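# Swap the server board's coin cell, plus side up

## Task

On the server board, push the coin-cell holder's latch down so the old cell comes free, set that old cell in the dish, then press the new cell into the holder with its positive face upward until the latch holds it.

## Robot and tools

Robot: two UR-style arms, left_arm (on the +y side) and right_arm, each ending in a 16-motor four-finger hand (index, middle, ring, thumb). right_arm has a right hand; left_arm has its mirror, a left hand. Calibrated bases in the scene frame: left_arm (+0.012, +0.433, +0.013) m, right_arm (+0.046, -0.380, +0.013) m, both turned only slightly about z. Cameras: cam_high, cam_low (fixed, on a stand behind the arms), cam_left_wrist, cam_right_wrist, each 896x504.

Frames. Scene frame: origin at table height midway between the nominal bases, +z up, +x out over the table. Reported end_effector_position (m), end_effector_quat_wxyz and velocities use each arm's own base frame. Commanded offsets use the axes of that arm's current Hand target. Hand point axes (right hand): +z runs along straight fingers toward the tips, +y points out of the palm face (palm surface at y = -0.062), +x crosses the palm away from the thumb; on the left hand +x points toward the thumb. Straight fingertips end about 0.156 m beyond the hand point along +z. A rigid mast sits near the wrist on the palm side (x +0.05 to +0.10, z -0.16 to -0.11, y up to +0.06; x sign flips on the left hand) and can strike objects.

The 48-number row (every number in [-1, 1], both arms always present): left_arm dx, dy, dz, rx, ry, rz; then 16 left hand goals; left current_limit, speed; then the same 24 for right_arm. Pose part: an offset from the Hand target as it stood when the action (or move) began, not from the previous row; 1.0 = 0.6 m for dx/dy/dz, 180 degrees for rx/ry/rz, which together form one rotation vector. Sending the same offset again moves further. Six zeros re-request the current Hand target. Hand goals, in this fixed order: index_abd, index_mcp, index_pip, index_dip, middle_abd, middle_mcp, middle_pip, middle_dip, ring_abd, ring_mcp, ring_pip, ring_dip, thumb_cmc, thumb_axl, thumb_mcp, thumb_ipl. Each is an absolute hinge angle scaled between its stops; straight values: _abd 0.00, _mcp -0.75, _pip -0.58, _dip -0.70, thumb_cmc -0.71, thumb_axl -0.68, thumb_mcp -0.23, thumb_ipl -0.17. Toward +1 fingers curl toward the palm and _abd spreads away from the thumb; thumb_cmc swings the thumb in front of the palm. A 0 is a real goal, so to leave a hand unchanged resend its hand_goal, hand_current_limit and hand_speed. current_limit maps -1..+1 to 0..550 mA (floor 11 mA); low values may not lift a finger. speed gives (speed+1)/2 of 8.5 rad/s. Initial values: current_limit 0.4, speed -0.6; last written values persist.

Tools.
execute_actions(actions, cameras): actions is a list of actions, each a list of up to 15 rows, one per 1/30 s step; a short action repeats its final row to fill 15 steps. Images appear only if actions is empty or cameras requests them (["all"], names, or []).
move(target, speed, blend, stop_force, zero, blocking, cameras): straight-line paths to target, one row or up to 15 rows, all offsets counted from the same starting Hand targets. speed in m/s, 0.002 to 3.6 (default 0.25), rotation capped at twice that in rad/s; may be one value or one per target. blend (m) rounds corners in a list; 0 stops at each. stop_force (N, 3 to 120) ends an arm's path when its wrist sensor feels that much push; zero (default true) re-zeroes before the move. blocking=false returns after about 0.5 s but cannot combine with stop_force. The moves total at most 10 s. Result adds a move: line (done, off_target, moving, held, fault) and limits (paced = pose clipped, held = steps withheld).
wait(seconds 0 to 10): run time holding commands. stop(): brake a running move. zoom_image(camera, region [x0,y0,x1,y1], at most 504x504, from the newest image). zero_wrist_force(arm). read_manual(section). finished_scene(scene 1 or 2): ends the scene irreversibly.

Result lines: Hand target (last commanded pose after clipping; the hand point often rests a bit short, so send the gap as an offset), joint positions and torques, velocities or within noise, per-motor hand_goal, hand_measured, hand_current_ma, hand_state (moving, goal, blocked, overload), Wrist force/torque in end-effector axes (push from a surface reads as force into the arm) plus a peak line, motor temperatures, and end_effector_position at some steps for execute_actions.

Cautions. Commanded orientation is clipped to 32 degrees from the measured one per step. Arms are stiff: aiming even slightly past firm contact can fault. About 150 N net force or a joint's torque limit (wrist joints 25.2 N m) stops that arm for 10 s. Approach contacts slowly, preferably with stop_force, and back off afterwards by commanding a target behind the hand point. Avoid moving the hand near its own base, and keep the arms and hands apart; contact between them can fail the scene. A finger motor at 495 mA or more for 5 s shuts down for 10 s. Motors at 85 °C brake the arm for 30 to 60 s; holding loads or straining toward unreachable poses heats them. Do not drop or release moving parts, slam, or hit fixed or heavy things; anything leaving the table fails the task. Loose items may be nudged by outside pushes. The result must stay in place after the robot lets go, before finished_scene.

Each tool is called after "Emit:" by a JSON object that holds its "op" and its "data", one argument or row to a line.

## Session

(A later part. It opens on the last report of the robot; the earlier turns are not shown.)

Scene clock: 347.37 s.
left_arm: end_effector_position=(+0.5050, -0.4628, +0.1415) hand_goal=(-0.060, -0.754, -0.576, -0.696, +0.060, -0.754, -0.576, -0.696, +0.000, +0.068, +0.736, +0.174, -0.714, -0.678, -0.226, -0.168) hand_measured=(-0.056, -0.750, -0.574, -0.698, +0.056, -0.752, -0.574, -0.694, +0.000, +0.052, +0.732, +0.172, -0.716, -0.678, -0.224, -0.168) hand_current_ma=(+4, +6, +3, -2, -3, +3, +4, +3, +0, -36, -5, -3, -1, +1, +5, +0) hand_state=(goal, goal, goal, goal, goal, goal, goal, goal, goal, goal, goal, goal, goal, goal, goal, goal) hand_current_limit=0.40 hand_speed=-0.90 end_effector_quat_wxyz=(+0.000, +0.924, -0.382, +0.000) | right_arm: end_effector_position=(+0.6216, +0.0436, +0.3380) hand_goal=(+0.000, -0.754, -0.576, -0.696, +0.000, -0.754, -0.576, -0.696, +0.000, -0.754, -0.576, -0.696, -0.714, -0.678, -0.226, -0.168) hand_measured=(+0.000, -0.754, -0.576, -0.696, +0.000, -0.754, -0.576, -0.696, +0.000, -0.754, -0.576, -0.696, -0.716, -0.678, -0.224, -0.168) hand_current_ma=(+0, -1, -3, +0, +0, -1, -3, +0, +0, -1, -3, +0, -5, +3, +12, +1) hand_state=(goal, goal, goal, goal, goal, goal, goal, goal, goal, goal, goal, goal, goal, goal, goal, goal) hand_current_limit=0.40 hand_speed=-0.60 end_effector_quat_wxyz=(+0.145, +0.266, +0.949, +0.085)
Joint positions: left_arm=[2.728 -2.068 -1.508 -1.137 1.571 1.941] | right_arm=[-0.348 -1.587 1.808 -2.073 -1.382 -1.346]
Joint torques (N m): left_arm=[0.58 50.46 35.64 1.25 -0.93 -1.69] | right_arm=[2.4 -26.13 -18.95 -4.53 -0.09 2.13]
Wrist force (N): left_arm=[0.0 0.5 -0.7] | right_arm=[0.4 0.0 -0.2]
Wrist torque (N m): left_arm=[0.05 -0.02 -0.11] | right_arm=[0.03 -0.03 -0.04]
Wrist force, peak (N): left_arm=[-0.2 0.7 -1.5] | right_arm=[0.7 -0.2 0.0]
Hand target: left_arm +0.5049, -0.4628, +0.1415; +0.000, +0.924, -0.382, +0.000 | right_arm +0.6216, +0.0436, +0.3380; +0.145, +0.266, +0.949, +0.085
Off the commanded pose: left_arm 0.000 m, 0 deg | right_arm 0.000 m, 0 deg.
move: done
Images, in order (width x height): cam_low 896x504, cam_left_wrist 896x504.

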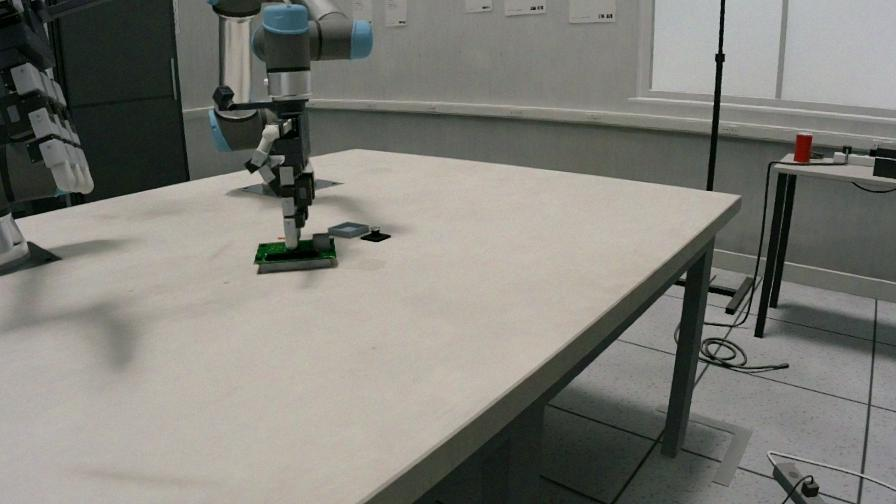

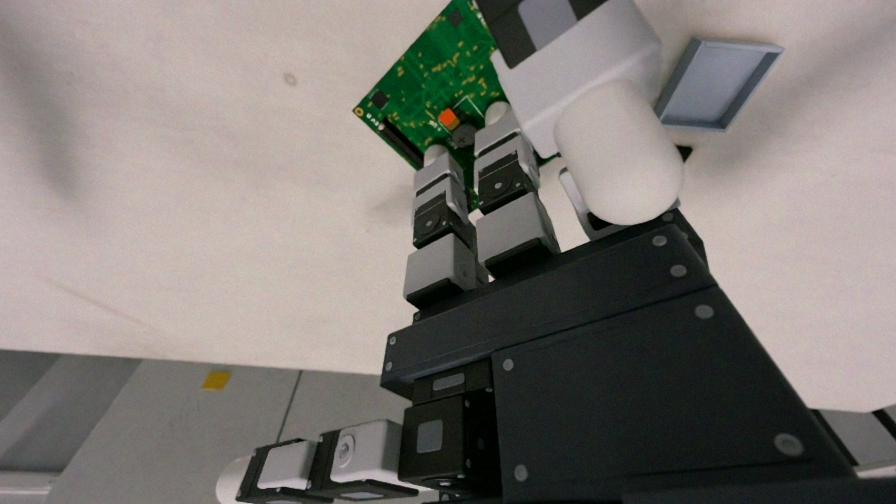

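Emit:
{"op": "move", "data": {
  "target": [0,0.0017,0,0,0,0,-0.06,-0.754,-0.576,-0.696,0.06,-0.754,-0.576,-0.696,0,0.068,0.737,0.174,-0.714,-0.678,-0.226,-0.168,0.4,-0.9,0,0,0,0,0,0,0,-0.754,-0.576,-0.696,0,-0.754,-0.576,-0.696,0,-0.754,-0.576,-0.696,-0.714,-0.678,-0.226,-0.168,0.4,-0.6],
  "speed": 0.02,
  "cameras": []
}}

Emit:
{"op": "move", "data": {
  "target": [0,0,0,0,0,0,0.11,-0.754,-0.576,-0.696,-0.11,-0.754,-0.576,-0.696,0,0.068,0.737,0.174,-0.714,-0.678,-0.226,-0.168,0.4,-0.9,0,0,0,0,0,0,0,-0.754,-0.576,-0.696,0,-0.754,-0.576,-0.696,0,-0.754,-0.576,-0.696,-0.714,-0.678,-0.226,-0.168,0.4,-0.6],
  "speed": 0.02,
  "cameras": ["cam_left_wrist"]
}}

Emit:
{"op": "zoom_image", "data": {
  "camera": "cam_left_wrist",
  "region": [390, 60, 530, 200]
}}

Scene clock: 368.30 s.
left_arm: end_effector_position=(+0.5042, -0.4635, +0.1415) hand_goal=(-0.060, -0.754, -0.576, -0.696, +0.060, -0.754, -0.576, -0.696, +0.000, +0.068, +0.736, +0.174, -0.714, -0.678, -0.226, -0.168) hand_measured=(-0.056, -0.750, -0.574, -0.698, +0.056, -0.752, -0.574, -0.694, +0.000, +0.052, +0.732, +0.172, -0.716, -0.678, -0.224, -0.168) hand_current_ma=(+4, +6, +3, -2, -3, +3, +4, +3, +0, -36, -5, -3, -1, +1, +5, +0) hand_state=(goal, goal, goal, goal, goal, goal, goal, goal, goal, goal, goal, goal, goal, goal, goal, goal) hand_current_limit=0.40 hand_speed=-0.90 end_effector_quat_wxyz=(+0.000, +0.924, -0.382, +0.000) | right_arm: end_effector_position=(+0.6216, +0.0436, +0.3380) hand_goal=(+0.000, -0.754, -0.576, -0.696, +0.000, -0.754, -0.576, -0.696, +0.000, -0.754, -0.576, -0.696, -0.714, -0.678, -0.226, -0.168) hand_measured=(+0.000, -0.754, -0.576, -0.696, +0.000, -0.754, -0.576, -0.696, +0.000, -0.754, -0.576, -0.696, -0.716, -0.678, -0.224, -0.168) hand_current_ma=(+0, -1, -3, +0, +0, -1, -3, +0, +0, -1, -3, +0, -5, +3, +12, +1) hand_state=(goal, goal, goal, goal, goal, goal, goal, goal, goal, goal, goal, goal, goal, goal, goal, goal) hand_current_limit=0.40 hand_speed=-0.60 end_effector_quat_wxyz=(+0.145, +0.266, +0.949, +0.085)
Joint positions: left_arm=[2.726 -2.067 -1.509 -1.137 1.571 1.94] | right_arm=[-0.348 -1.587 1.808 -2.073 -1.382 -1.346]
Joint torques (N m): left_arm=[-10.74 49.82 11.5 4.09 -0.99 -1.97] | right_arm=[2.73 -27.11 -17.86 -4.76 0 2.15]
Wrist force (N): left_arm=[-0.1 0.9 -0.8] | right_arm=[0.3 0.1 0.0]
Wrist torque (N m): left_arm=[0.11 -0.01 0.09] | right_arm=[0.02 -0.03 -0.04]
Wrist force, peak (N): left_arm=[0.0 0.7 -1.1] | right_arm=[0.6 -0.1 -0.2]
Hand target: left_arm +0.5042, -0.4635, +0.1415; +0.000, +0.924, -0.382, +0.000 | right_arm +0.6216, +0.0436, +0.3380; +0.145, +0.266, +0.949, +0.085
Off the commanded pose: left_arm 0.000 m, 0 deg | right_arm 0.000 m, 0 deg.
move: done
No camera images: "cameras" was empty.

Scene clock: 368.83 s.
left_arm: end_effector_position=(+0.5042, -0.4635, +0.1415) hand_goal=(+0.110, -0.754, -0.576, -0.696, -0.110, -0.754, -0.576, -0.696, +0.000, +0.068, +0.736, +0.174, -0.714, -0.678, -0.226, -0.168) hand_measured=(+0.030, -0.750, -0.574, -0.698, -0.036, -0.752, -0.574, -0.694, +0.000, +0.052, +0.732, +0.172, -0.716, -0.678, -0.224, -0.168) hand_current_ma=(-220, +6, +3, -2, +204, +3, +3, +3, +0, -36, -5, -3, -1, +1, +5, +0) hand_state=(blocked, goal, goal, goal, blocked, goal, goal, goal, goal, goal, goal, goal, goal, goal, goal, goal) hand_current_limit=0.40 hand_speed=-0.90 end_effector_quat_wxyz=(+0.000, +0.924, -0.382, +0.000) | right_arm: end_effector_position=(+0.6216, +0.0436, +0.3380) hand_goal=(+0.000, -0.754, -0.576, -0.696, +0.000, -0.754, -0.576, -0.696, +0.000, -0.754, -0.576, -0.696, -0.714, -0.678, -0.226, -0.168) hand_measured=(+0.000, -0.754, -0.576, -0.696, +0.000, -0.754, -0.576, -0.696, +0.000, -0.754, -0.576, -0.696, -0.716, -0.678, -0.224, -0.168) hand_current_ma=(+0, -1, -3, +0, +0, -1, -3, +0, +0, -1, -3, +0, -5, +3, +12, +1) hand_state=(goal, goal, goal, goal, goal, goal, goal, goal, goal, goal, goal, goal, goal, goal, goal, goal) hand_current_limit=0.40 hand_speed=-0.60 end_effector_quat_wxyz=(+0.145, +0.266, +0.949, +0.085)
Joint positions: left_arm=[2.726 -2.067 -1.509 -1.137 1.571 1.94] | right_arm=[-0.348 -1.587 1.808 -2.073 -1.382 -1.346]
Joint torques (N m): left_arm=[-5.51 49.31 11.35 4.05 -1.07 -0.65] | right_arm=[2.75 -27.02 -18.83 -4.82 -0.22 2.15]
Wrist force (N): left_arm=[-0.5 0.8 -0.7] | right_arm=[0.2 0.0 0.2]
Wrist torque (N m): left_arm=[0.06 -0.06 0.07] | right_arm=[0.00 -0.02 -0.06]
Wrist force, peak (N): left_arm=[-0.7 1.0 -0.7] | right_arm=[0.4 0.2 -0.1]
Hand target: left_arm +0.5042, -0.4635, +0.1415; +0.000, +0.924, -0.382, +0.000 | right_arm +0.6216, +0.0436, +0.3380; +0.145, +0.266, +0.949, +0.085
Off the commanded pose: left_arm 0.000 m, 0 deg | right_arm 0.000 m, 0 deg.
move: done
Images, in order (width x height): cam_left_wrist 896x504.

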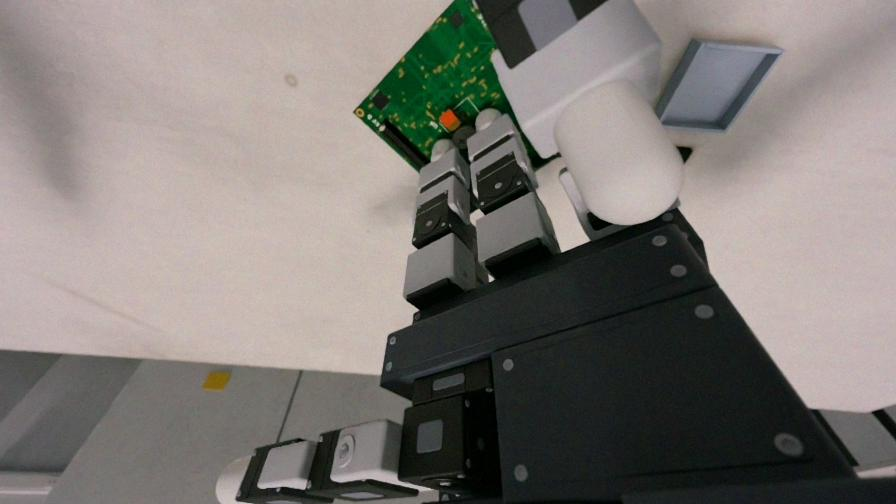

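Scaled by 3.600 from the camera's 896x504 image, which has a finer 1280x720 frame.

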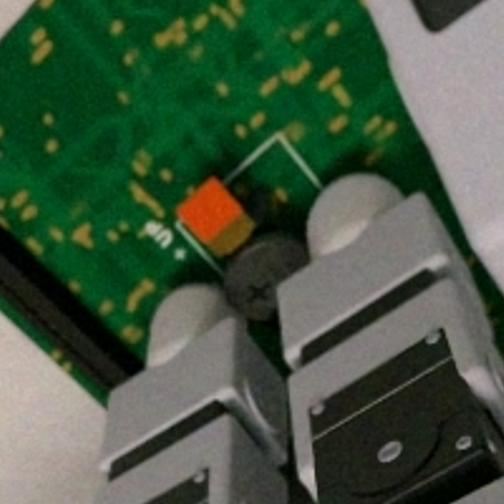

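Emit:
{"op": "move", "data": {
  "target": [
    [0,0.006,-0.004,0,0,0,0.11,-0.754,-0.576,-0.696,-0.11,-0.754,-0.576,-0.696,0,0.068,0.737,0.174,-0.714,-0.678,-0.226,-0.168,0.4,-0.9,0,0,0,0,0,0,0,-0.754,-0.576,-0.696,0,-0.754,-0.576,-0.696,0,-0.754,-0.576,-0.696,-0.714,-0.678,-0.226,-0.168,0.4,-0.6],
    [0,0.009,-0.012,0,0,0,0.11,-0.754,-0.576,-0.696,-0.11,-0.754,-0.576,-0.696,0,0.068,0.737,0.174,-0.714,-0.678,-0.226,-0.168,0.4,-0.9,0,0,0,0,0,0,0,-0.754,-0.576,-0.696,0,-0.754,-0.576,-0.696,0,-0.754,-0.576,-0.696,-0.714,-0.678,-0.226,-0.168,0.4,-0.6]
  ],
  "speed": 0.015,
  "cameras": ["cam_left_wrist","cam_low"]
}}

Emit:
{"op": "zoom_image", "data": {
  "camera": "cam_left_wrist",
  "region": [390, 60, 530, 200]
}}

Emit:
{"op": "zoom_image", "data": {
  "camera": "cam_low",
  "region": [250, 220, 350, 280]
}}

Scene clock: 377.20 s.
left_arm: end_effector_position=(+0.5004, -0.4674, +0.1488) hand_goal=(+0.110, -0.754, -0.576, -0.696, -0.110, -0.754, -0.576, -0.696, +0.000, +0.068, +0.736, +0.174, -0.714, -0.678, -0.226, -0.168) hand_measured=(+0.030, -0.750, -0.574, -0.698, -0.036, -0.752, -0.574, -0.694, +0.000, +0.052, +0.732, +0.172, -0.716, -0.678, -0.224, -0.168) hand_current_ma=(-219, +5, +3, -2, +203, +3, +2, +3, +0, -36, -5, -3, -1, +1, +5, +0) hand_state=(blocked, goal, goal, goal, blocked, goal, goal, goal, goal, goal, goal, goal, goal, goal, goal, goal) hand_current_limit=0.40 hand_speed=-0.90 end_effector_quat_wxyz=(+0.000, +0.924, -0.382, +0.000) | right_arm: end_effector_position=(+0.6216, +0.0436, +0.3380) hand_goal=(+0.000, -0.754, -0.576, -0.696, +0.000, -0.754, -0.576, -0.696, +0.000, -0.754, -0.576, -0.696, -0.714, -0.678, -0.226, -0.168) hand_measured=(+0.000, -0.754, -0.576, -0.696, +0.000, -0.754, -0.576, -0.696, +0.000, -0.754, -0.576, -0.696, -0.716, -0.678, -0.224, -0.168) hand_current_ma=(+0, -1, -3, +0, +0, -1, -3, +0, +0, -1, -3, +0, -5, +3, +12, +1) hand_state=(goal, goal, goal, goal, goal, goal, goal, goal, goal, goal, goal, goal, goal, goal, goal, goal) hand_current_limit=0.40 hand_speed=-0.60 end_effector_quat_wxyz=(+0.145, +0.266, +0.949, +0.085)
Joint positions: left_arm=[2.719 -2.058 -1.502 -1.152 1.571 1.932] | right_arm=[-0.348 -1.587 1.808 -2.073 -1.382 -1.346]
Joint torques (N m): left_arm=[-7.53 40.51 26.34 3.33 -0.94 -1.6] | right_arm=[3.24 -26.89 -19.4 -4.98 0.15 2.11]
Wrist force (N): left_arm=[0.2 1.0 -0.6] | right_arm=[0.3 0.1 -0.2]
Wrist torque (N m): left_arm=[0.12 -0.06 0.12] | right_arm=[0.05 -0.02 -0.04]
Wrist force, peak (N): left_arm=[-0.5 1.4 -0.8] | right_arm=[0.6 0.0 -0.4]
Hand target: left_arm +0.5004, -0.4673, +0.1487; +0.000, +0.924, -0.382, +0.000 | right_arm +0.6216, +0.0436, +0.3380; +0.145, +0.266, +0.949, +0.085
Off the commanded pose: left_arm 0.000 m, 0 deg | right_arm 0.000 m, 0 deg.
move: done
Images, in order (width x height): cam_low 896x504, cam_left_wrist 896x504.

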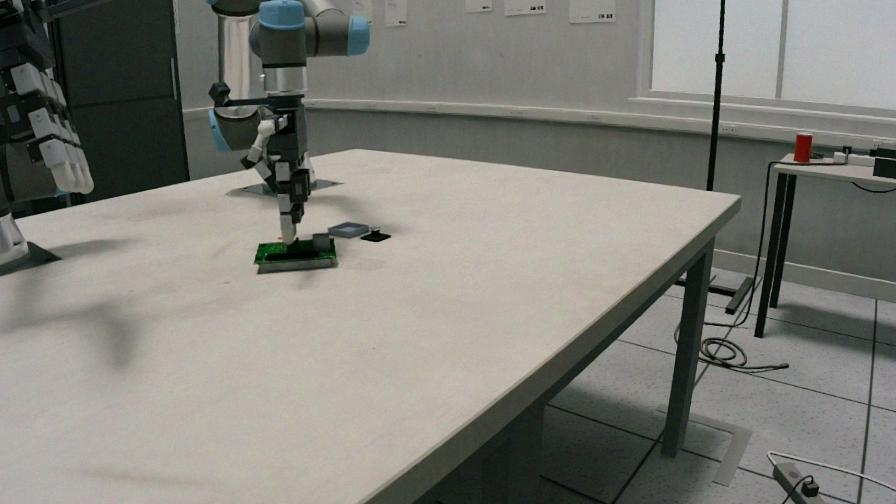

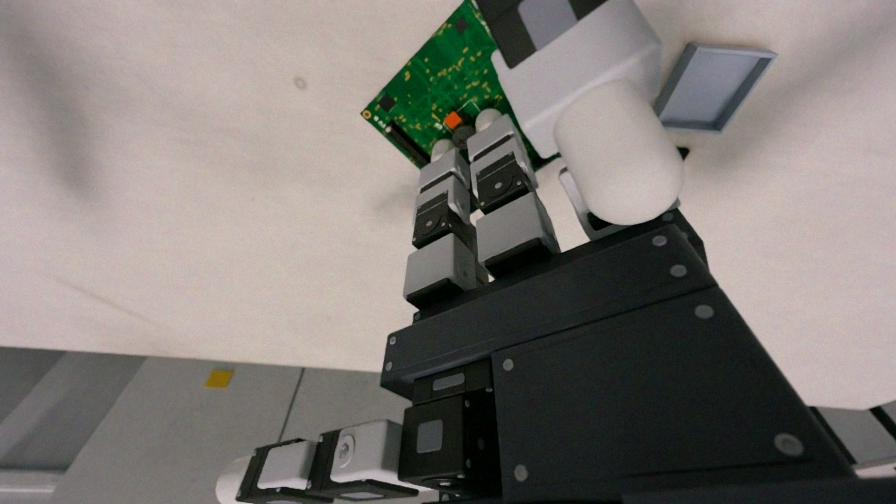

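Scaled by 3.600 from the camera's 896x504 image, which has a finer 1280x720 frame.

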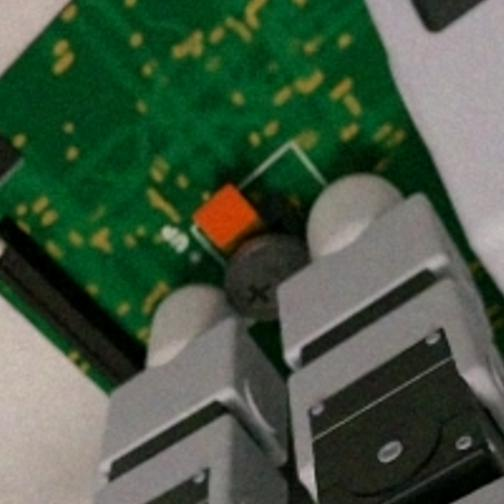

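Scaled by 5.040 from the camera's 896x504 image, which has a finer 1280x720 frame.

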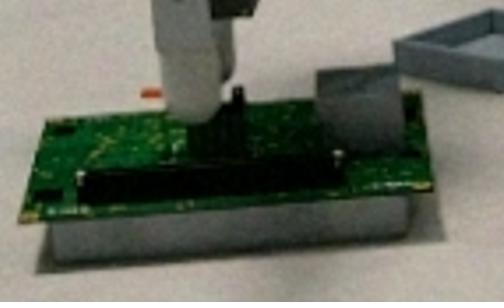

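Emit:
{"op": "move", "data": {
  "target": [0,0.0,-0.08,0,0,0,0.11,-0.754,-0.576,-0.696,-0.11,-0.754,-0.576,-0.696,0,0.068,0.737,0.174,-0.714,-0.678,-0.226,-0.168,0.4,-0.9,0,0,0,0,0,0,0,-0.754,-0.576,-0.696,0,-0.754,-0.576,-0.696,0,-0.754,-0.576,-0.696,-0.714,-0.678,-0.226,-0.168,0.4,-0.6],
  "speed": 0.1,
  "cameras": ["cam_left_wrist","cam_low"]
}}

Emit:
{"op": "zoom_image", "data": {
  "camera": "cam_left_wrist",
  "region": [390, 60, 530, 200]
}}

Emit:
{"op": "zoom_image", "data": {
  "camera": "cam_left_wrist",
  "region": [620, 0, 780, 160]
}}

Emit:
{"op": "zoom_image", "data": {
  "camera": "cam_low",
  "region": [250, 200, 400, 280]
}}

Scene clock: 385.87 s.
left_arm: end_effector_position=(+0.5005, -0.4674, +0.1967) hand_goal=(+0.110, -0.754, -0.576, -0.696, -0.110, -0.754, -0.576, -0.696, +0.000, +0.068, +0.736, +0.174, -0.714, -0.678, -0.226, -0.168) hand_measured=(+0.030, -0.750, -0.574, -0.698, -0.036, -0.752, -0.574, -0.694, +0.000, +0.052, +0.732, +0.172, -0.716, -0.678, -0.222, -0.168) hand_current_ma=(-219, +5, +3, -2, +202, +3, +2, +3, +0, -36, -5, -3, -1, +1, +6, +0) hand_state=(blocked, goal, goal, goal, blocked, goal, goal, goal, goal, goal, goal, goal, goal, goal, goal, goal) hand_current_limit=0.40 hand_speed=-0.90 end_effector_quat_wxyz=(+0.000, +0.924, -0.382, +0.000) | right_arm: end_effector_position=(+0.6216, +0.0436, +0.3380) hand_goal=(+0.000, -0.754, -0.576, -0.696, +0.000, -0.754, -0.576, -0.696, +0.000, -0.754, -0.576, -0.696, -0.714, -0.678, -0.226, -0.168) hand_measured=(+0.000, -0.754, -0.576, -0.696, +0.000, -0.754, -0.576, -0.696, +0.000, -0.754, -0.576, -0.696, -0.716, -0.678, -0.224, -0.168) hand_current_ma=(+0, -1, -3, +0, +0, -1, -3, +0, +0, -1, -3, +0, -5, +3, +12, +1) hand_state=(goal, goal, goal, goal, goal, goal, goal, goal, goal, goal, goal, goal, goal, goal, goal, goal) hand_current_limit=0.40 hand_speed=-0.60 end_effector_quat_wxyz=(+0.145, +0.266, +0.949, +0.085)
Joint positions: left_arm=[2.719 -2.018 -1.433 -1.262 1.571 1.932] | right_arm=[-0.348 -1.587 1.808 -2.073 -1.382 -1.346]
Joint torques (N m): left_arm=[5.28 38.05 14.76 2.14 0.71 0.29] | right_arm=[1.91 -26.98 -20.09 -4.67 0.09 2.11]
Wrist force (N): left_arm=[-0.3 0.7 -0.4] | right_arm=[0.4 0.1 -0.1]
Wrist torque (N m): left_arm=[0.07 0.02 0.07] | right_arm=[0.03 -0.04 -0.04]
Wrist force, peak (N): left_arm=[-0.1 0.7 -1.7] | right_arm=[0.7 0.1 -0.2]
Hand target: left_arm +0.5004, -0.4673, +0.1967; +0.000, +0.924, -0.382, +0.000 | right_arm +0.6216, +0.0436, +0.3380; +0.145, +0.266, +0.949, +0.085
Off the commanded pose: left_arm 0.000 m, 0 deg | right_arm 0.000 m, 0 deg.
move: done
Images, in order (width x height): cam_low 896x504, cam_left_wrist 896x504.

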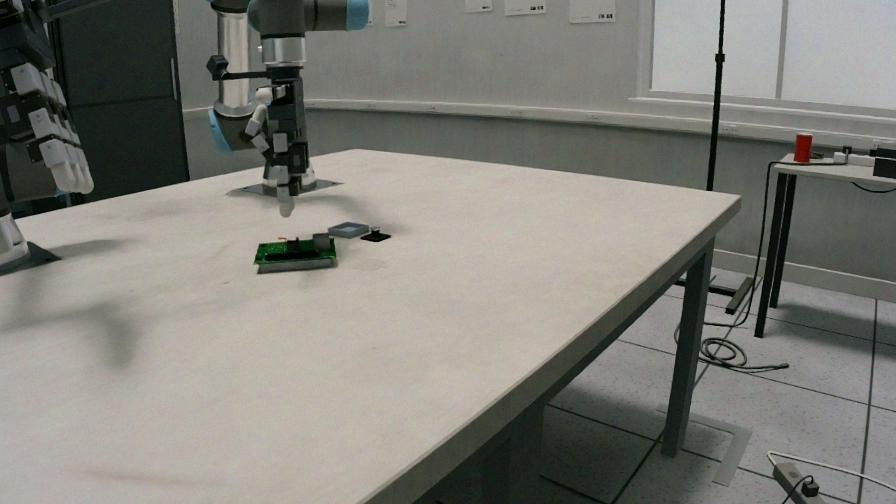

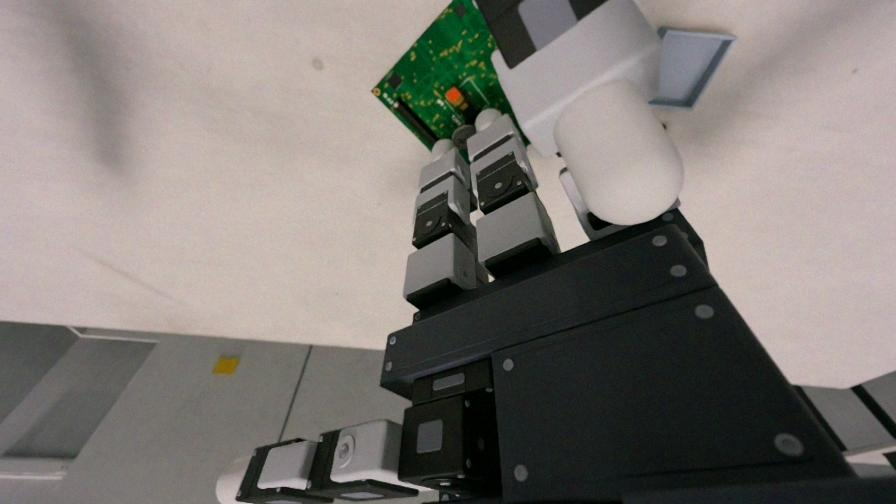

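Scaled by 3.600 from the camera's 896x504 image, which has a finer 1280x720 frame.

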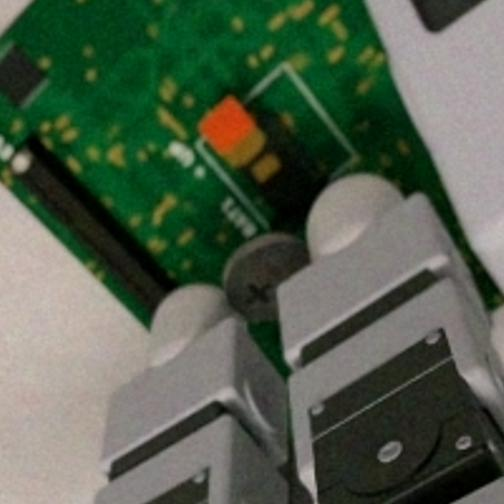

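Scaled by 3.150 from the camera's 896x504 image, which has a finer 1280x720 frame.

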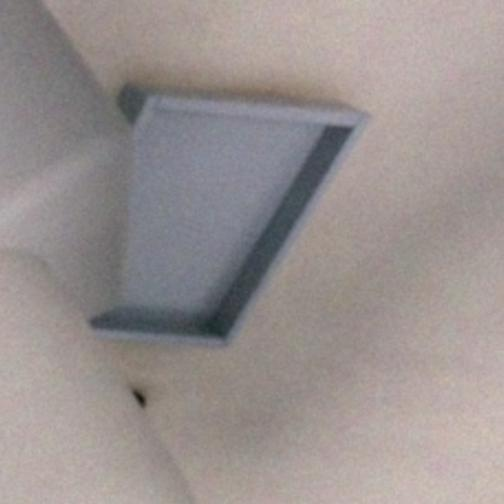

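Scaled by 3.360 from the camera's 896x504 image, which has a finer 1280x720 frame.

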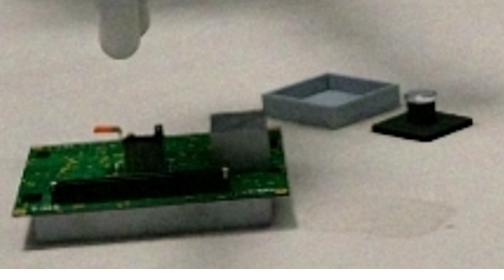

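Emit:
{"op": "move", "data": {
  "target": [-0.2703,-0.1836,0.0528,0,0,0,0.11,-0.754,-0.576,-0.696,-0.11,-0.754,-0.576,-0.696,0,0.068,0.737,0.174,-0.714,-0.678,-0.226,-0.168,0.4,-0.9,0,0,0,0,0,0,0,-0.754,-0.576,-0.696,0,-0.754,-0.576,-0.696,0,-0.754,-0.576,-0.696,-0.714,-0.678,-0.226,-0.168,0.4,-0.6],
  "speed": 0.2,
  "cameras": ["cam_left_wrist","cam_low"]
}}

Emit:
{"op": "zoom_image", "data": {
  "camera": "cam_left_wrist",
  "region": [390, 20, 550, 180]
}}

Emit:
{"op": "zoom_image", "data": {
  "camera": "cam_low",
  "region": [300, 190, 420, 260]
}}

Scene clock: 412.00 s.
left_arm: end_effector_position=(+0.4634, -0.2749, +0.1651) hand_goal=(+0.110, -0.754, -0.576, -0.696, -0.110, -0.754, -0.576, -0.696, +0.000, +0.068, +0.736, +0.174, -0.714, -0.678, -0.226, -0.168) hand_measured=(+0.030, -0.750, -0.574, -0.698, -0.036, -0.752, -0.574, -0.694, +0.000, +0.052, +0.732, +0.172, -0.716, -0.678, -0.222, -0.168) hand_current_ma=(-219, +5, +3, -2, +202, +3, +2, +3, +0, -36, -5, -3, -1, +1, +6, +0) hand_state=(blocked, goal, goal, goal, blocked, goal, goal, goal, goal, goal, goal, goal, goal, goal, goal, goal) hand_current_limit=0.40 hand_speed=-0.90 end_effector_quat_wxyz=(+0.000, +0.924, -0.382, +0.000) | right_arm: end_effector_position=(+0.6216, +0.0436, +0.3380) hand_goal=(+0.000, -0.754, -0.576, -0.696, +0.000, -0.754, -0.576, -0.696, +0.000, -0.754, -0.576, -0.696, -0.714, -0.678, -0.226, -0.168) hand_measured=(+0.000, -0.754, -0.576, -0.696, +0.000, -0.754, -0.576, -0.696, +0.000, -0.754, -0.576, -0.696, -0.716, -0.678, -0.224, -0.168) hand_current_ma=(+0, -1, -3, +0, +0, -1, -3, +0, +0, -1, -3, +0, -5, +3, +12, +1) hand_state=(goal, goal, goal, goal, goal, goal, goal, goal, goal, goal, goal, goal, goal, goal, goal, goal) hand_current_limit=0.40 hand_speed=-0.60 end_effector_quat_wxyz=(+0.145, +0.266, +0.949, +0.085)
Joint positions: left_arm=[3.015 -1.767 -1.865 -1.081 1.571 2.229] | right_arm=[-0.348 -1.587 1.808 -2.073 -1.382 -1.346]
Joint torques (N m): left_arm=[9.04 31.38 19.91 2.13 -0.41 0.81] | right_arm=[1.6 -27.87 -19.24 -4.61 0.04 2.26]
Wrist force (N): left_arm=[-0.4 0.4 -0.5] | right_arm=[0.2 -0.1 0.0]
Wrist torque (N m): left_arm=[0.01 0.05 0.07] | right_arm=[0.00 -0.02 -0.06]
Wrist force, peak (N): left_arm=[1.2 2.2 -0.4] | right_arm=[0.6 0.1 -0.3]
Hand target: left_arm +0.4634, -0.2748, +0.1651; +0.000, +0.924, -0.382, +0.000 | right_arm +0.6216, +0.0436, +0.3380; +0.145, +0.266, +0.949, +0.085
Off the commanded pose: left_arm 0.000 m, 0 deg | right_arm 0.000 m, 0 deg.
move: done
Images, in order (width x height): cam_low 896x504, cam_left_wrist 896x504.

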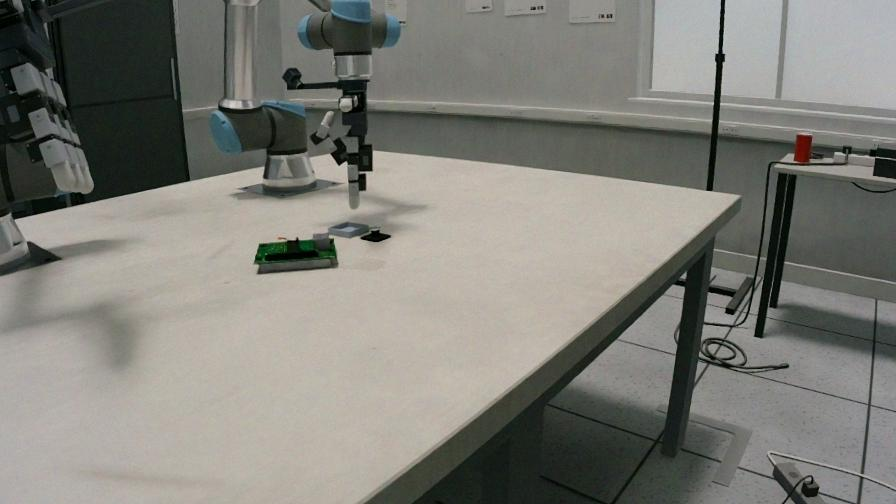

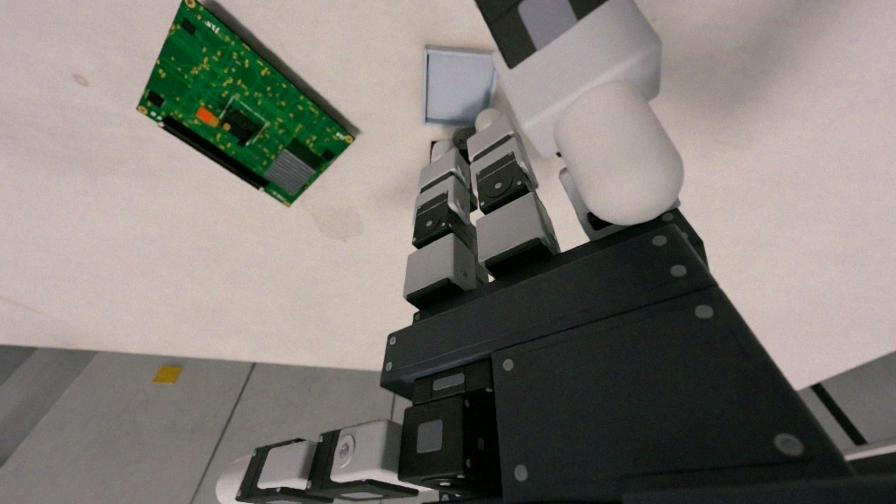

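Scaled by 3.150 from the camera's 896x504 image, which has a finer 1280x720 frame.

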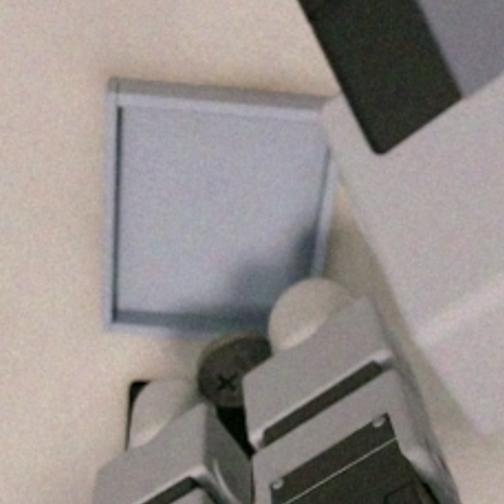

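Scaled by 4.200 from the camera's 896x504 image, which has a finer 1280x720 frame.

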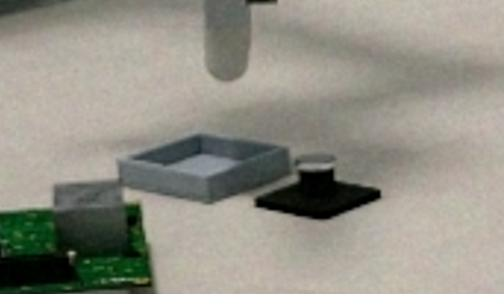

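Emit:
{"op": "move", "data": {
  "target": [-0.0075,0.025,0.055,0,0,0,0.11,-0.754,-0.576,-0.696,-0.11,-0.754,-0.576,-0.696,0,0.068,0.737,0.174,-0.714,-0.678,-0.226,-0.168,0.4,-0.9,0,0,0,0,0,0,0,-0.754,-0.576,-0.696,0,-0.754,-0.576,-0.696,0,-0.754,-0.576,-0.696,-0.714,-0.678,-0.226,-0.168,0.4,-0.6],
  "speed": 0.1,
  "cameras": ["cam_left_wrist","cam_low"]
}}

Emit:
{"op": "zoom_image", "data": {
  "camera": "cam_left_wrist",
  "region": [390, 40, 550, 200]
}}

Emit:
{"op": "zoom_image", "data": {
  "camera": "cam_low",
  "region": [300, 190, 420, 260]
}}

Scene clock: 445.20 s.
left_arm: end_effector_position=(+0.4495, -0.2823, +0.1320) hand_goal=(+0.110, -0.754, -0.576, -0.696, -0.110, -0.754, -0.576, -0.696, +0.000, +0.068, +0.736, +0.174, -0.714, -0.678, -0.226, -0.168) hand_measured=(+0.030, -0.750, -0.574, -0.698, -0.036, -0.752, -0.574, -0.694, +0.000, +0.052, +0.732, +0.172, -0.716, -0.678, -0.222, -0.168) hand_current_ma=(-219, +4, +3, -2, +202, +3, +2, +3, +0, -36, -5, -3, -1, +1, +6, +0) hand_state=(blocked, goal, goal, goal, blocked, goal, goal, goal, goal, goal, goal, goal, goal, goal, goal, goal) hand_current_limit=0.40 hand_speed=-0.90 end_effector_quat_wxyz=(+0.000, +0.924, -0.382, +0.000) | right_arm: end_effector_position=(+0.6216, +0.0436, +0.3380) hand_goal=(+0.000, -0.754, -0.576, -0.696, +0.000, -0.754, -0.576, -0.696, +0.000, -0.754, -0.576, -0.696, -0.714, -0.678, -0.226, -0.168) hand_measured=(+0.000, -0.754, -0.576, -0.696, +0.000, -0.754, -0.576, -0.696, +0.000, -0.754, -0.576, -0.696, -0.716, -0.678, -0.224, -0.168) hand_current_ma=(+0, -1, -3, +0, +0, -1, -3, +0, +0, -1, -3, +0, -5, +3, +12, +1) hand_state=(goal, goal, goal, goal, goal, goal, goal, goal, goal, goal, goal, goal, goal, goal, goal, goal) hand_current_limit=0.40 hand_speed=-0.60 end_effector_quat_wxyz=(+0.145, +0.266, +0.949, +0.085)
Joint positions: left_arm=[2.998 -1.787 -1.938 -0.988 1.571 2.211] | right_arm=[-0.348 -1.587 1.808 -2.073 -1.382 -1.346]
Joint torques (N m): left_arm=[10.85 37.38 29.81 3.04 -0.72 2.49] | right_arm=[1.82 -27.14 -18.66 -4.82 0.24 2.05]
Wrist force (N): left_arm=[0.0 0.7 -0.7] | right_arm=[0.2 -0.1 -0.1]
Wrist torque (N m): left_arm=[0.07 0.00 0.06] | right_arm=[0.02 -0.01 -0.06]
Wrist force, peak (N): left_arm=[-0.3 -0.1 -1.6] | right_arm=[0.6 0.2 -0.1]
Hand target: left_arm +0.4496, -0.2822, +0.1321; +0.000, +0.924, -0.382, +0.000 | right_arm +0.6216, +0.0436, +0.3380; +0.145, +0.266, +0.949, +0.085
Off the commanded pose: left_arm 0.000 m, 0 deg | right_arm 0.000 m, 0 deg.
move: done
Images, in order (width x height): cam_low 896x504, cam_left_wrist 896x504.

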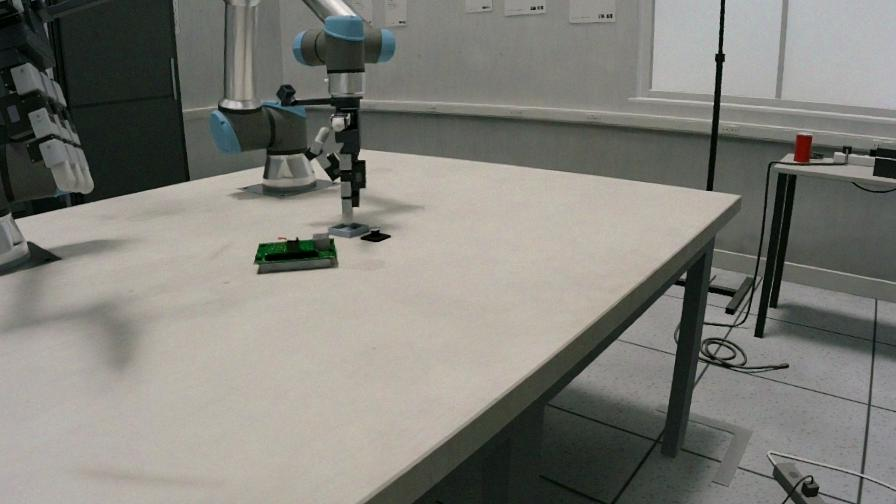

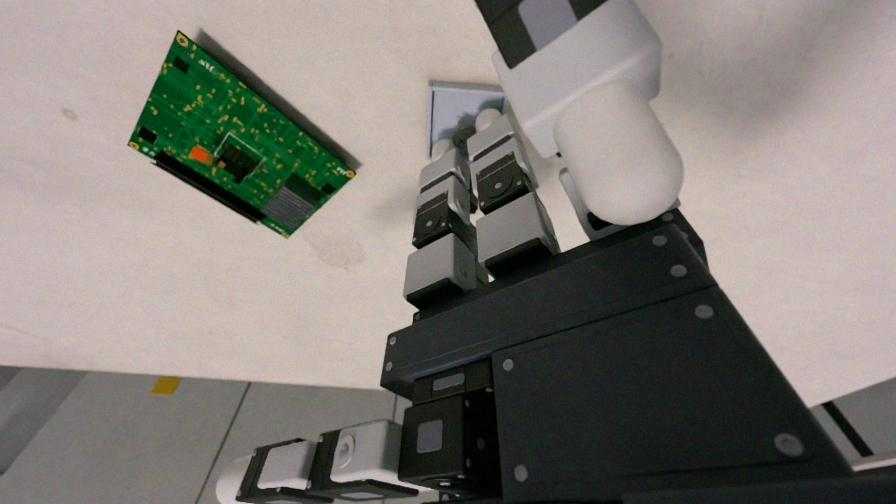

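Scaled by 3.150 from the camera's 896x504 image, which has a finer 1280x720 frame.

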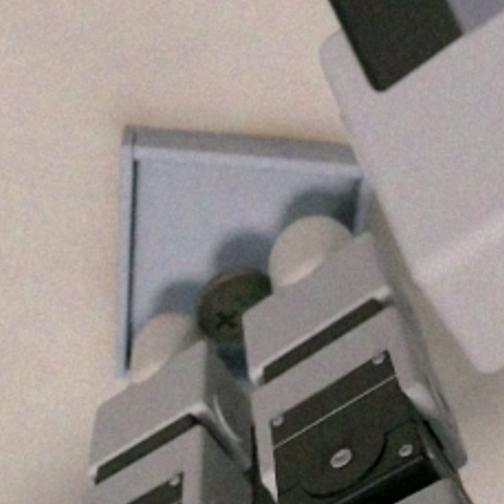

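Scaled by 4.200 from the camera's 896x504 image, which has a finer 1280x720 frame.

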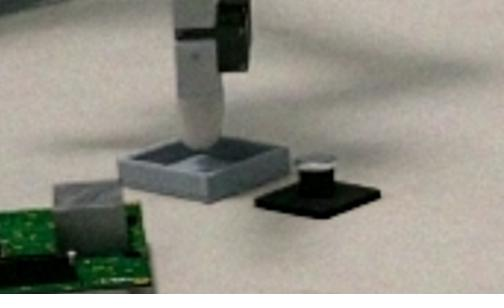

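Emit:
{"op": "move", "data": {
  "target": [-0.0005,-0.001,0.018,0,0,0,0.11,-0.754,-0.576,-0.696,-0.11,-0.754,-0.576,-0.696,0,0.068,0.737,0.174,-0.714,-0.678,-0.226,-0.168,0.4,-0.9,0,0,0,0,0,0,0,-0.754,-0.576,-0.696,0,-0.754,-0.576,-0.696,0,-0.754,-0.576,-0.696,-0.714,-0.678,-0.226,-0.168,0.4,-0.6],
  "speed": 0.05,
  "cameras": []
}}

Emit:
{"op": "move", "data": {
  "target": [0,0,0.017,0,0,0,0.11,-0.754,-0.576,-0.696,-0.11,-0.754,-0.576,-0.696,0,0.068,0.737,0.174,-0.714,-0.678,-0.226,-0.168,0.4,-0.9,0,0,0,0,0,0,0,-0.754,-0.576,-0.696,0,-0.754,-0.576,-0.696,0,-0.754,-0.576,-0.696,-0.714,-0.678,-0.226,-0.168,0.4,-0.6],
  "speed": 0.012,
  "stop_force": 3,
  "cameras": ["cam_left_wrist","cam_low"]
}}

Emit:
{"op": "zoom_image", "data": {
  "camera": "cam_left_wrist",
  "region": [390, 60, 530, 200]
}}

Scene clock: 462.03 s.
left_arm: end_effector_position=(+0.4497, -0.2816, +0.1211) hand_goal=(+0.110, -0.754, -0.576, -0.696, -0.110, -0.754, -0.576, -0.696, +0.000, +0.068, +0.736, +0.174, -0.714, -0.678, -0.226, -0.168) hand_measured=(+0.030, -0.750, -0.574, -0.698, -0.036, -0.752, -0.574, -0.694, +0.000, +0.052, +0.732, +0.172, -0.716, -0.678, -0.222, -0.168) hand_current_ma=(-219, +4, +3, -2, +202, +3, +2, +3, +0, -36, -5, -3, -1, +1, +6, +0) hand_state=(blocked, goal, goal, goal, blocked, goal, goal, goal, goal, goal, goal, goal, goal, goal, goal, goal) hand_current_limit=0.40 hand_speed=-0.90 end_effector_quat_wxyz=(+0.000, +0.924, -0.382, +0.000) | right_arm: end_effector_position=(+0.6216, +0.0436, +0.3380) hand_goal=(+0.000, -0.754, -0.576, -0.696, +0.000, -0.754, -0.576, -0.696, +0.000, -0.754, -0.576, -0.696, -0.714, -0.678, -0.226, -0.168) hand_measured=(+0.000, -0.754, -0.576, -0.696, +0.000, -0.754, -0.576, -0.696, +0.000, -0.754, -0.576, -0.696, -0.716, -0.678, -0.224, -0.168) hand_current_ma=(+0, -1, -3, +0, +0, -1, -3, +0, +0, -1, -3, +0, -5, +3, +12, +1) hand_state=(goal, goal, goal, goal, goal, goal, goal, goal, goal, goal, goal, goal, goal, goal, goal, goal) hand_current_limit=0.40 hand_speed=-0.60 end_effector_quat_wxyz=(+0.145, +0.266, +0.949, +0.085)
Joint positions: left_arm=[2.999 -1.802 -1.952 -0.959 1.571 2.213] | right_arm=[-0.348 -1.587 1.808 -2.073 -1.382 -1.346]
Joint torques (N m): left_arm=[7.42 36.86 30.02 0.96 -0.81 2.01] | right_arm=[1.59 -28.51 -18.59 -4.77 0.2 2.09]
Wrist force (N): left_arm=[0.2 0.3 -0.4] | right_arm=[0.2 0.0 -0.1]
Wrist torque (N m): left_arm=[0.00 -0.03 -0.10] | right_arm=[0.02 0.00 -0.06]
Wrist force, peak (N): left_arm=[0.2 0.8 -0.9] | right_arm=[0.7 0.1 -0.1]
Hand target: left_arm +0.4498, -0.2816, +0.1213; +0.000, +0.924, -0.382, +0.000 | right_arm +0.6216, +0.0436, +0.3380; +0.145, +0.266, +0.949, +0.085
Off the commanded pose: left_arm 0.000 m, 0 deg | right_arm 0.000 m, 0 deg.
move: done
No camera images: "cameras" was empty.

Scene clock: 463.73 s.
left_arm: end_effector_position=(+0.4498, -0.2816, +0.1137) hand_goal=(+0.110, -0.754, -0.576, -0.696, -0.110, -0.754, -0.576, -0.696, +0.000, +0.068, +0.736, +0.174, -0.714, -0.678, -0.226, -0.168) hand_measured=(+0.030, -0.752, -0.574, -0.698, -0.038, -0.748, -0.574, -0.694, +0.000, +0.052, +0.732, +0.172, -0.716, -0.678, -0.222, -0.168) hand_current_ma=(-219, +4, +3, -1, +196, +12, +2, +3, +0, -36, -5, -3, -1, +1, +6, +0) hand_state=(blocked, goal, goal, goal, blocked, goal, goal, goal, goal, goal, goal, goal, goal, goal, goal, goal) hand_current_limit=0.40 hand_speed=-0.90 end_effector_quat_wxyz=(+0.000, +0.924, -0.382, +0.000) | right_arm: end_effector_position=(+0.6216, +0.0436, +0.3380) hand_goal=(+0.000, -0.754, -0.576, -0.696, +0.000, -0.754, -0.576, -0.696, +0.000, -0.754, -0.576, -0.696, -0.714, -0.678, -0.226, -0.168) hand_measured=(+0.000, -0.754, -0.576, -0.696, +0.000, -0.754, -0.576, -0.696, +0.000, -0.754, -0.576, -0.696, -0.716, -0.678, -0.224, -0.168) hand_current_ma=(+0, -1, -3, +0, +0, -1, -3, +0, +0, -1, -3, +0, -5, +3, +12, +1) hand_state=(goal, goal, goal, goal, goal, goal, goal, goal, goal, goal, goal, goal, goal, goal, goal, goal) hand_current_limit=0.40 hand_speed=-0.60 end_effector_quat_wxyz=(+0.145, +0.266, +0.949, +0.085)
Joint positions: left_arm=[2.999 -1.813 -1.961 -0.939 1.571 2.213] | right_arm=[-0.348 -1.587 1.808 -2.073 -1.382 -1.346]
Joint torques (N m): left_arm=[3.45 35.95 31.21 2.92 -0.61 0.53] | right_arm=[0.86 -27.24 -18.72 -4.74 0.18 1.98]
Wrist force (N): left_arm=[-0.1 1.0 -4.5] | right_arm=[0.4 0.2 -0.2]
Wrist torque (N m): left_arm=[0.36 0.09 -0.14] | right_arm=[0.05 -0.03 -0.03]
Wrist force, peak (N): left_arm=[-0.5 1.0 -13.0] | right_arm=[0.6 0.3 -0.2]
Hand target: left_arm +0.4498, -0.2816, +0.1137; +0.000, +0.924, -0.382, +0.000 (not the last commanded pose) | right_arm +0.6216, +0.0436, +0.3380; +0.145, +0.266, +0.949, +0.085
Off the commanded pose: left_arm 0.003 m, 0 deg | right_arm 0.000 m, 0 deg.
move: contact (left_arm)
Images, in order (width x height): cam_low 896x504, cam_left_wrist 896x504.

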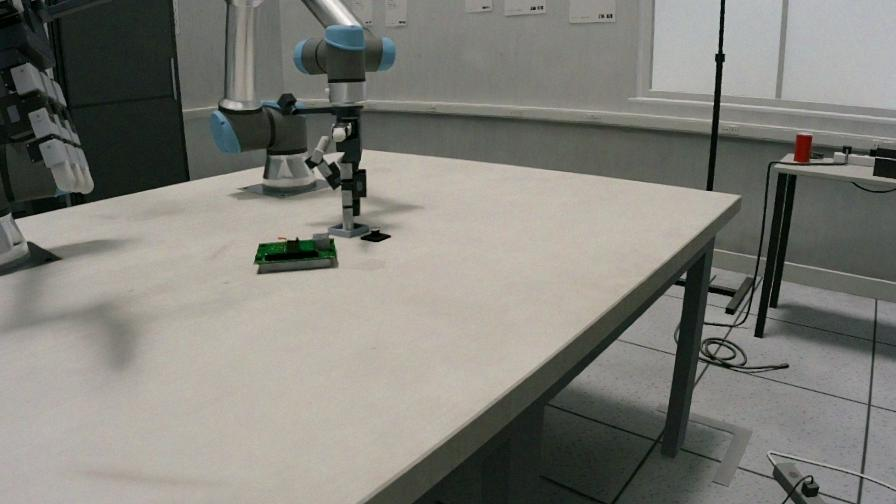

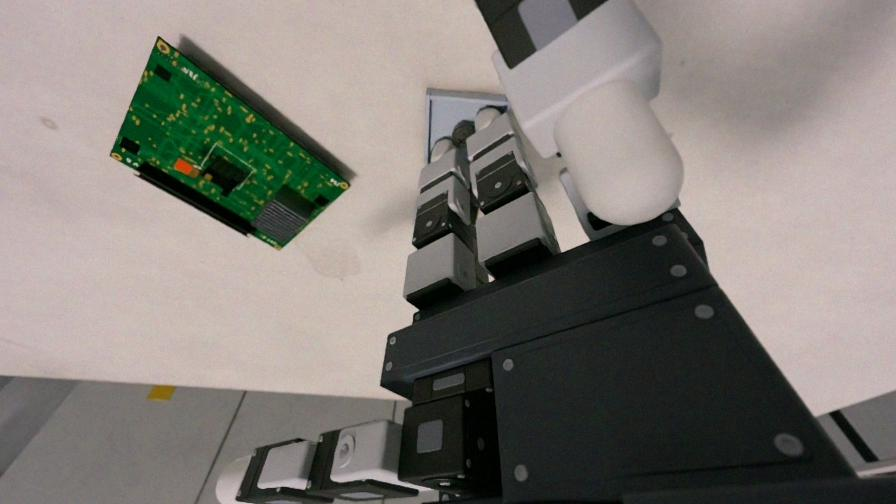

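Scaled by 3.600 from the camera's 896x504 image, which has a finer 1280x720 frame.

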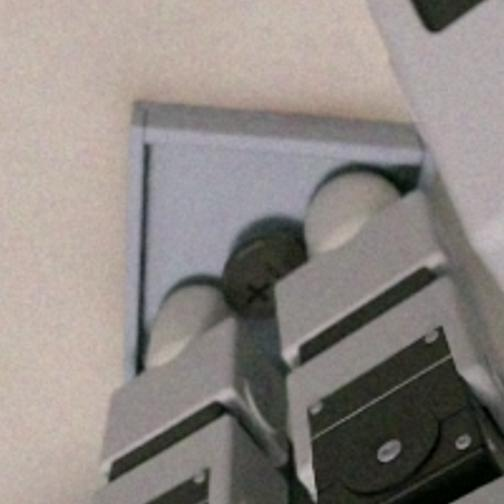

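Emit:
{"op": "move", "data": {
  "target": [0,0,0,0,0,0,0.0,-0.754,-0.576,-0.696,-0.005,-0.754,-0.576,-0.696,0,0.068,0.737,0.174,-0.714,-0.678,-0.226,-0.168,0.4,-0.93,0,0,0,0,0,0,0,-0.754,-0.576,-0.696,0,-0.754,-0.576,-0.696,0,-0.754,-0.576,-0.696,-0.714,-0.678,-0.226,-0.168,0.4,-0.6],
  "speed": 0.02,
  "cameras": ["cam_left_wrist"]
}}

Emit:
{"op": "zoom_image", "data": {
  "camera": "cam_left_wrist",
  "region": [390, 60, 530, 200]
}}

Scene clock: 469.20 s.
left_arm: end_effector_position=(+0.4498, -0.2816, +0.1137) hand_goal=(+0.000, -0.754, -0.576, -0.696, -0.006, -0.754, -0.576, -0.696, +0.000, +0.068, +0.736, +0.174, -0.714, -0.678, -0.226, -0.168) hand_measured=(+0.024, -0.752, -0.574, -0.698, -0.028, -0.748, -0.574, -0.694, +0.000, +0.052, +0.732, +0.172, -0.716, -0.678, -0.222, -0.168) hand_current_ma=(+46, +4, +3, -1, -44, +12, +2, +3, +0, -36, -5, -3, -1, +1, +6, +0) hand_state=(blocked, goal, goal, goal, blocked, goal, goal, goal, goal, goal, goal, goal, goal, goal, goal, goal) hand_current_limit=0.40 hand_speed=-0.93 end_effector_quat_wxyz=(+0.000, +0.924, -0.382, +0.000) | right_arm: end_effector_position=(+0.6216, +0.0436, +0.3380) hand_goal=(+0.000, -0.754, -0.576, -0.696, +0.000, -0.754, -0.576, -0.696, +0.000, -0.754, -0.576, -0.696, -0.714, -0.678, -0.226, -0.168) hand_measured=(+0.000, -0.754, -0.576, -0.696, +0.000, -0.754, -0.576, -0.696, +0.000, -0.754, -0.576, -0.696, -0.716, -0.678, -0.224, -0.168) hand_current_ma=(+0, -1, -3, +0, +0, -1, -3, +0, +0, -1, -3, +0, -5, +3, +12, +1) hand_state=(goal, goal, goal, goal, goal, goal, goal, goal, goal, goal, goal, goal, goal, goal, goal, goal) hand_current_limit=0.40 hand_speed=-0.60 end_effector_quat_wxyz=(+0.145, +0.266, +0.949, +0.085)
Joint positions: left_arm=[2.999 -1.813 -1.961 -0.939 1.571 2.213] | right_arm=[-0.348 -1.587 1.808 -2.073 -1.382 -1.346]
Joint torques (N m): left_arm=[3.8 35.57 31.28 2.74 -0.61 0.49] | right_arm=[1.5 -28.01 -18.68 -4.8 0.48 2.13]
Wrist force (N): left_arm=[0.4 0.8 -3.9] | right_arm=[0.3 -0.1 0.0]
Wrist torque (N m): left_arm=[0.28 0.10 -0.09] | right_arm=[0.01 -0.02 -0.05]
Wrist force, peak (N): left_arm=[0.2 1.0 -4.6] | right_arm=[0.5 0.1 -0.4]
Hand target: left_arm +0.4498, -0.2816, +0.1137; +0.000, +0.924, -0.382, +0.000 | right_arm +0.6216, +0.0436, +0.3380; +0.145, +0.266, +0.949, +0.085
Off the commanded pose: left_arm 0.000 m, 0 deg | right_arm 0.000 m, 0 deg.
move: done
Images, in order (width x height): cam_left_wrist 896x504.

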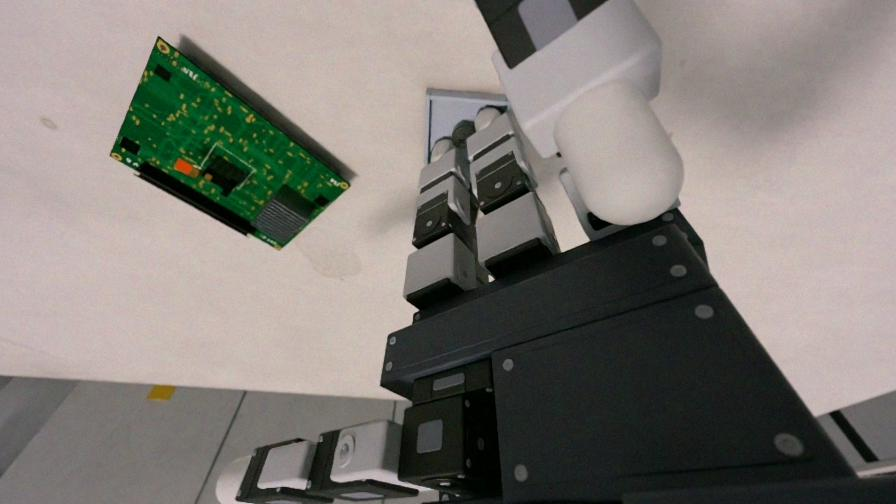

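Scaled by 3.600 from the camera's 896x504 image, which has a finer 1280x720 frame.

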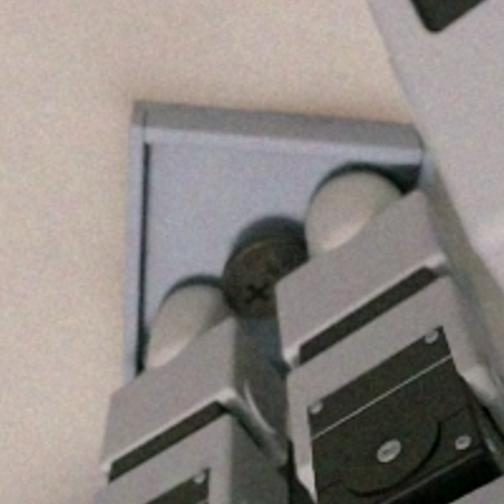

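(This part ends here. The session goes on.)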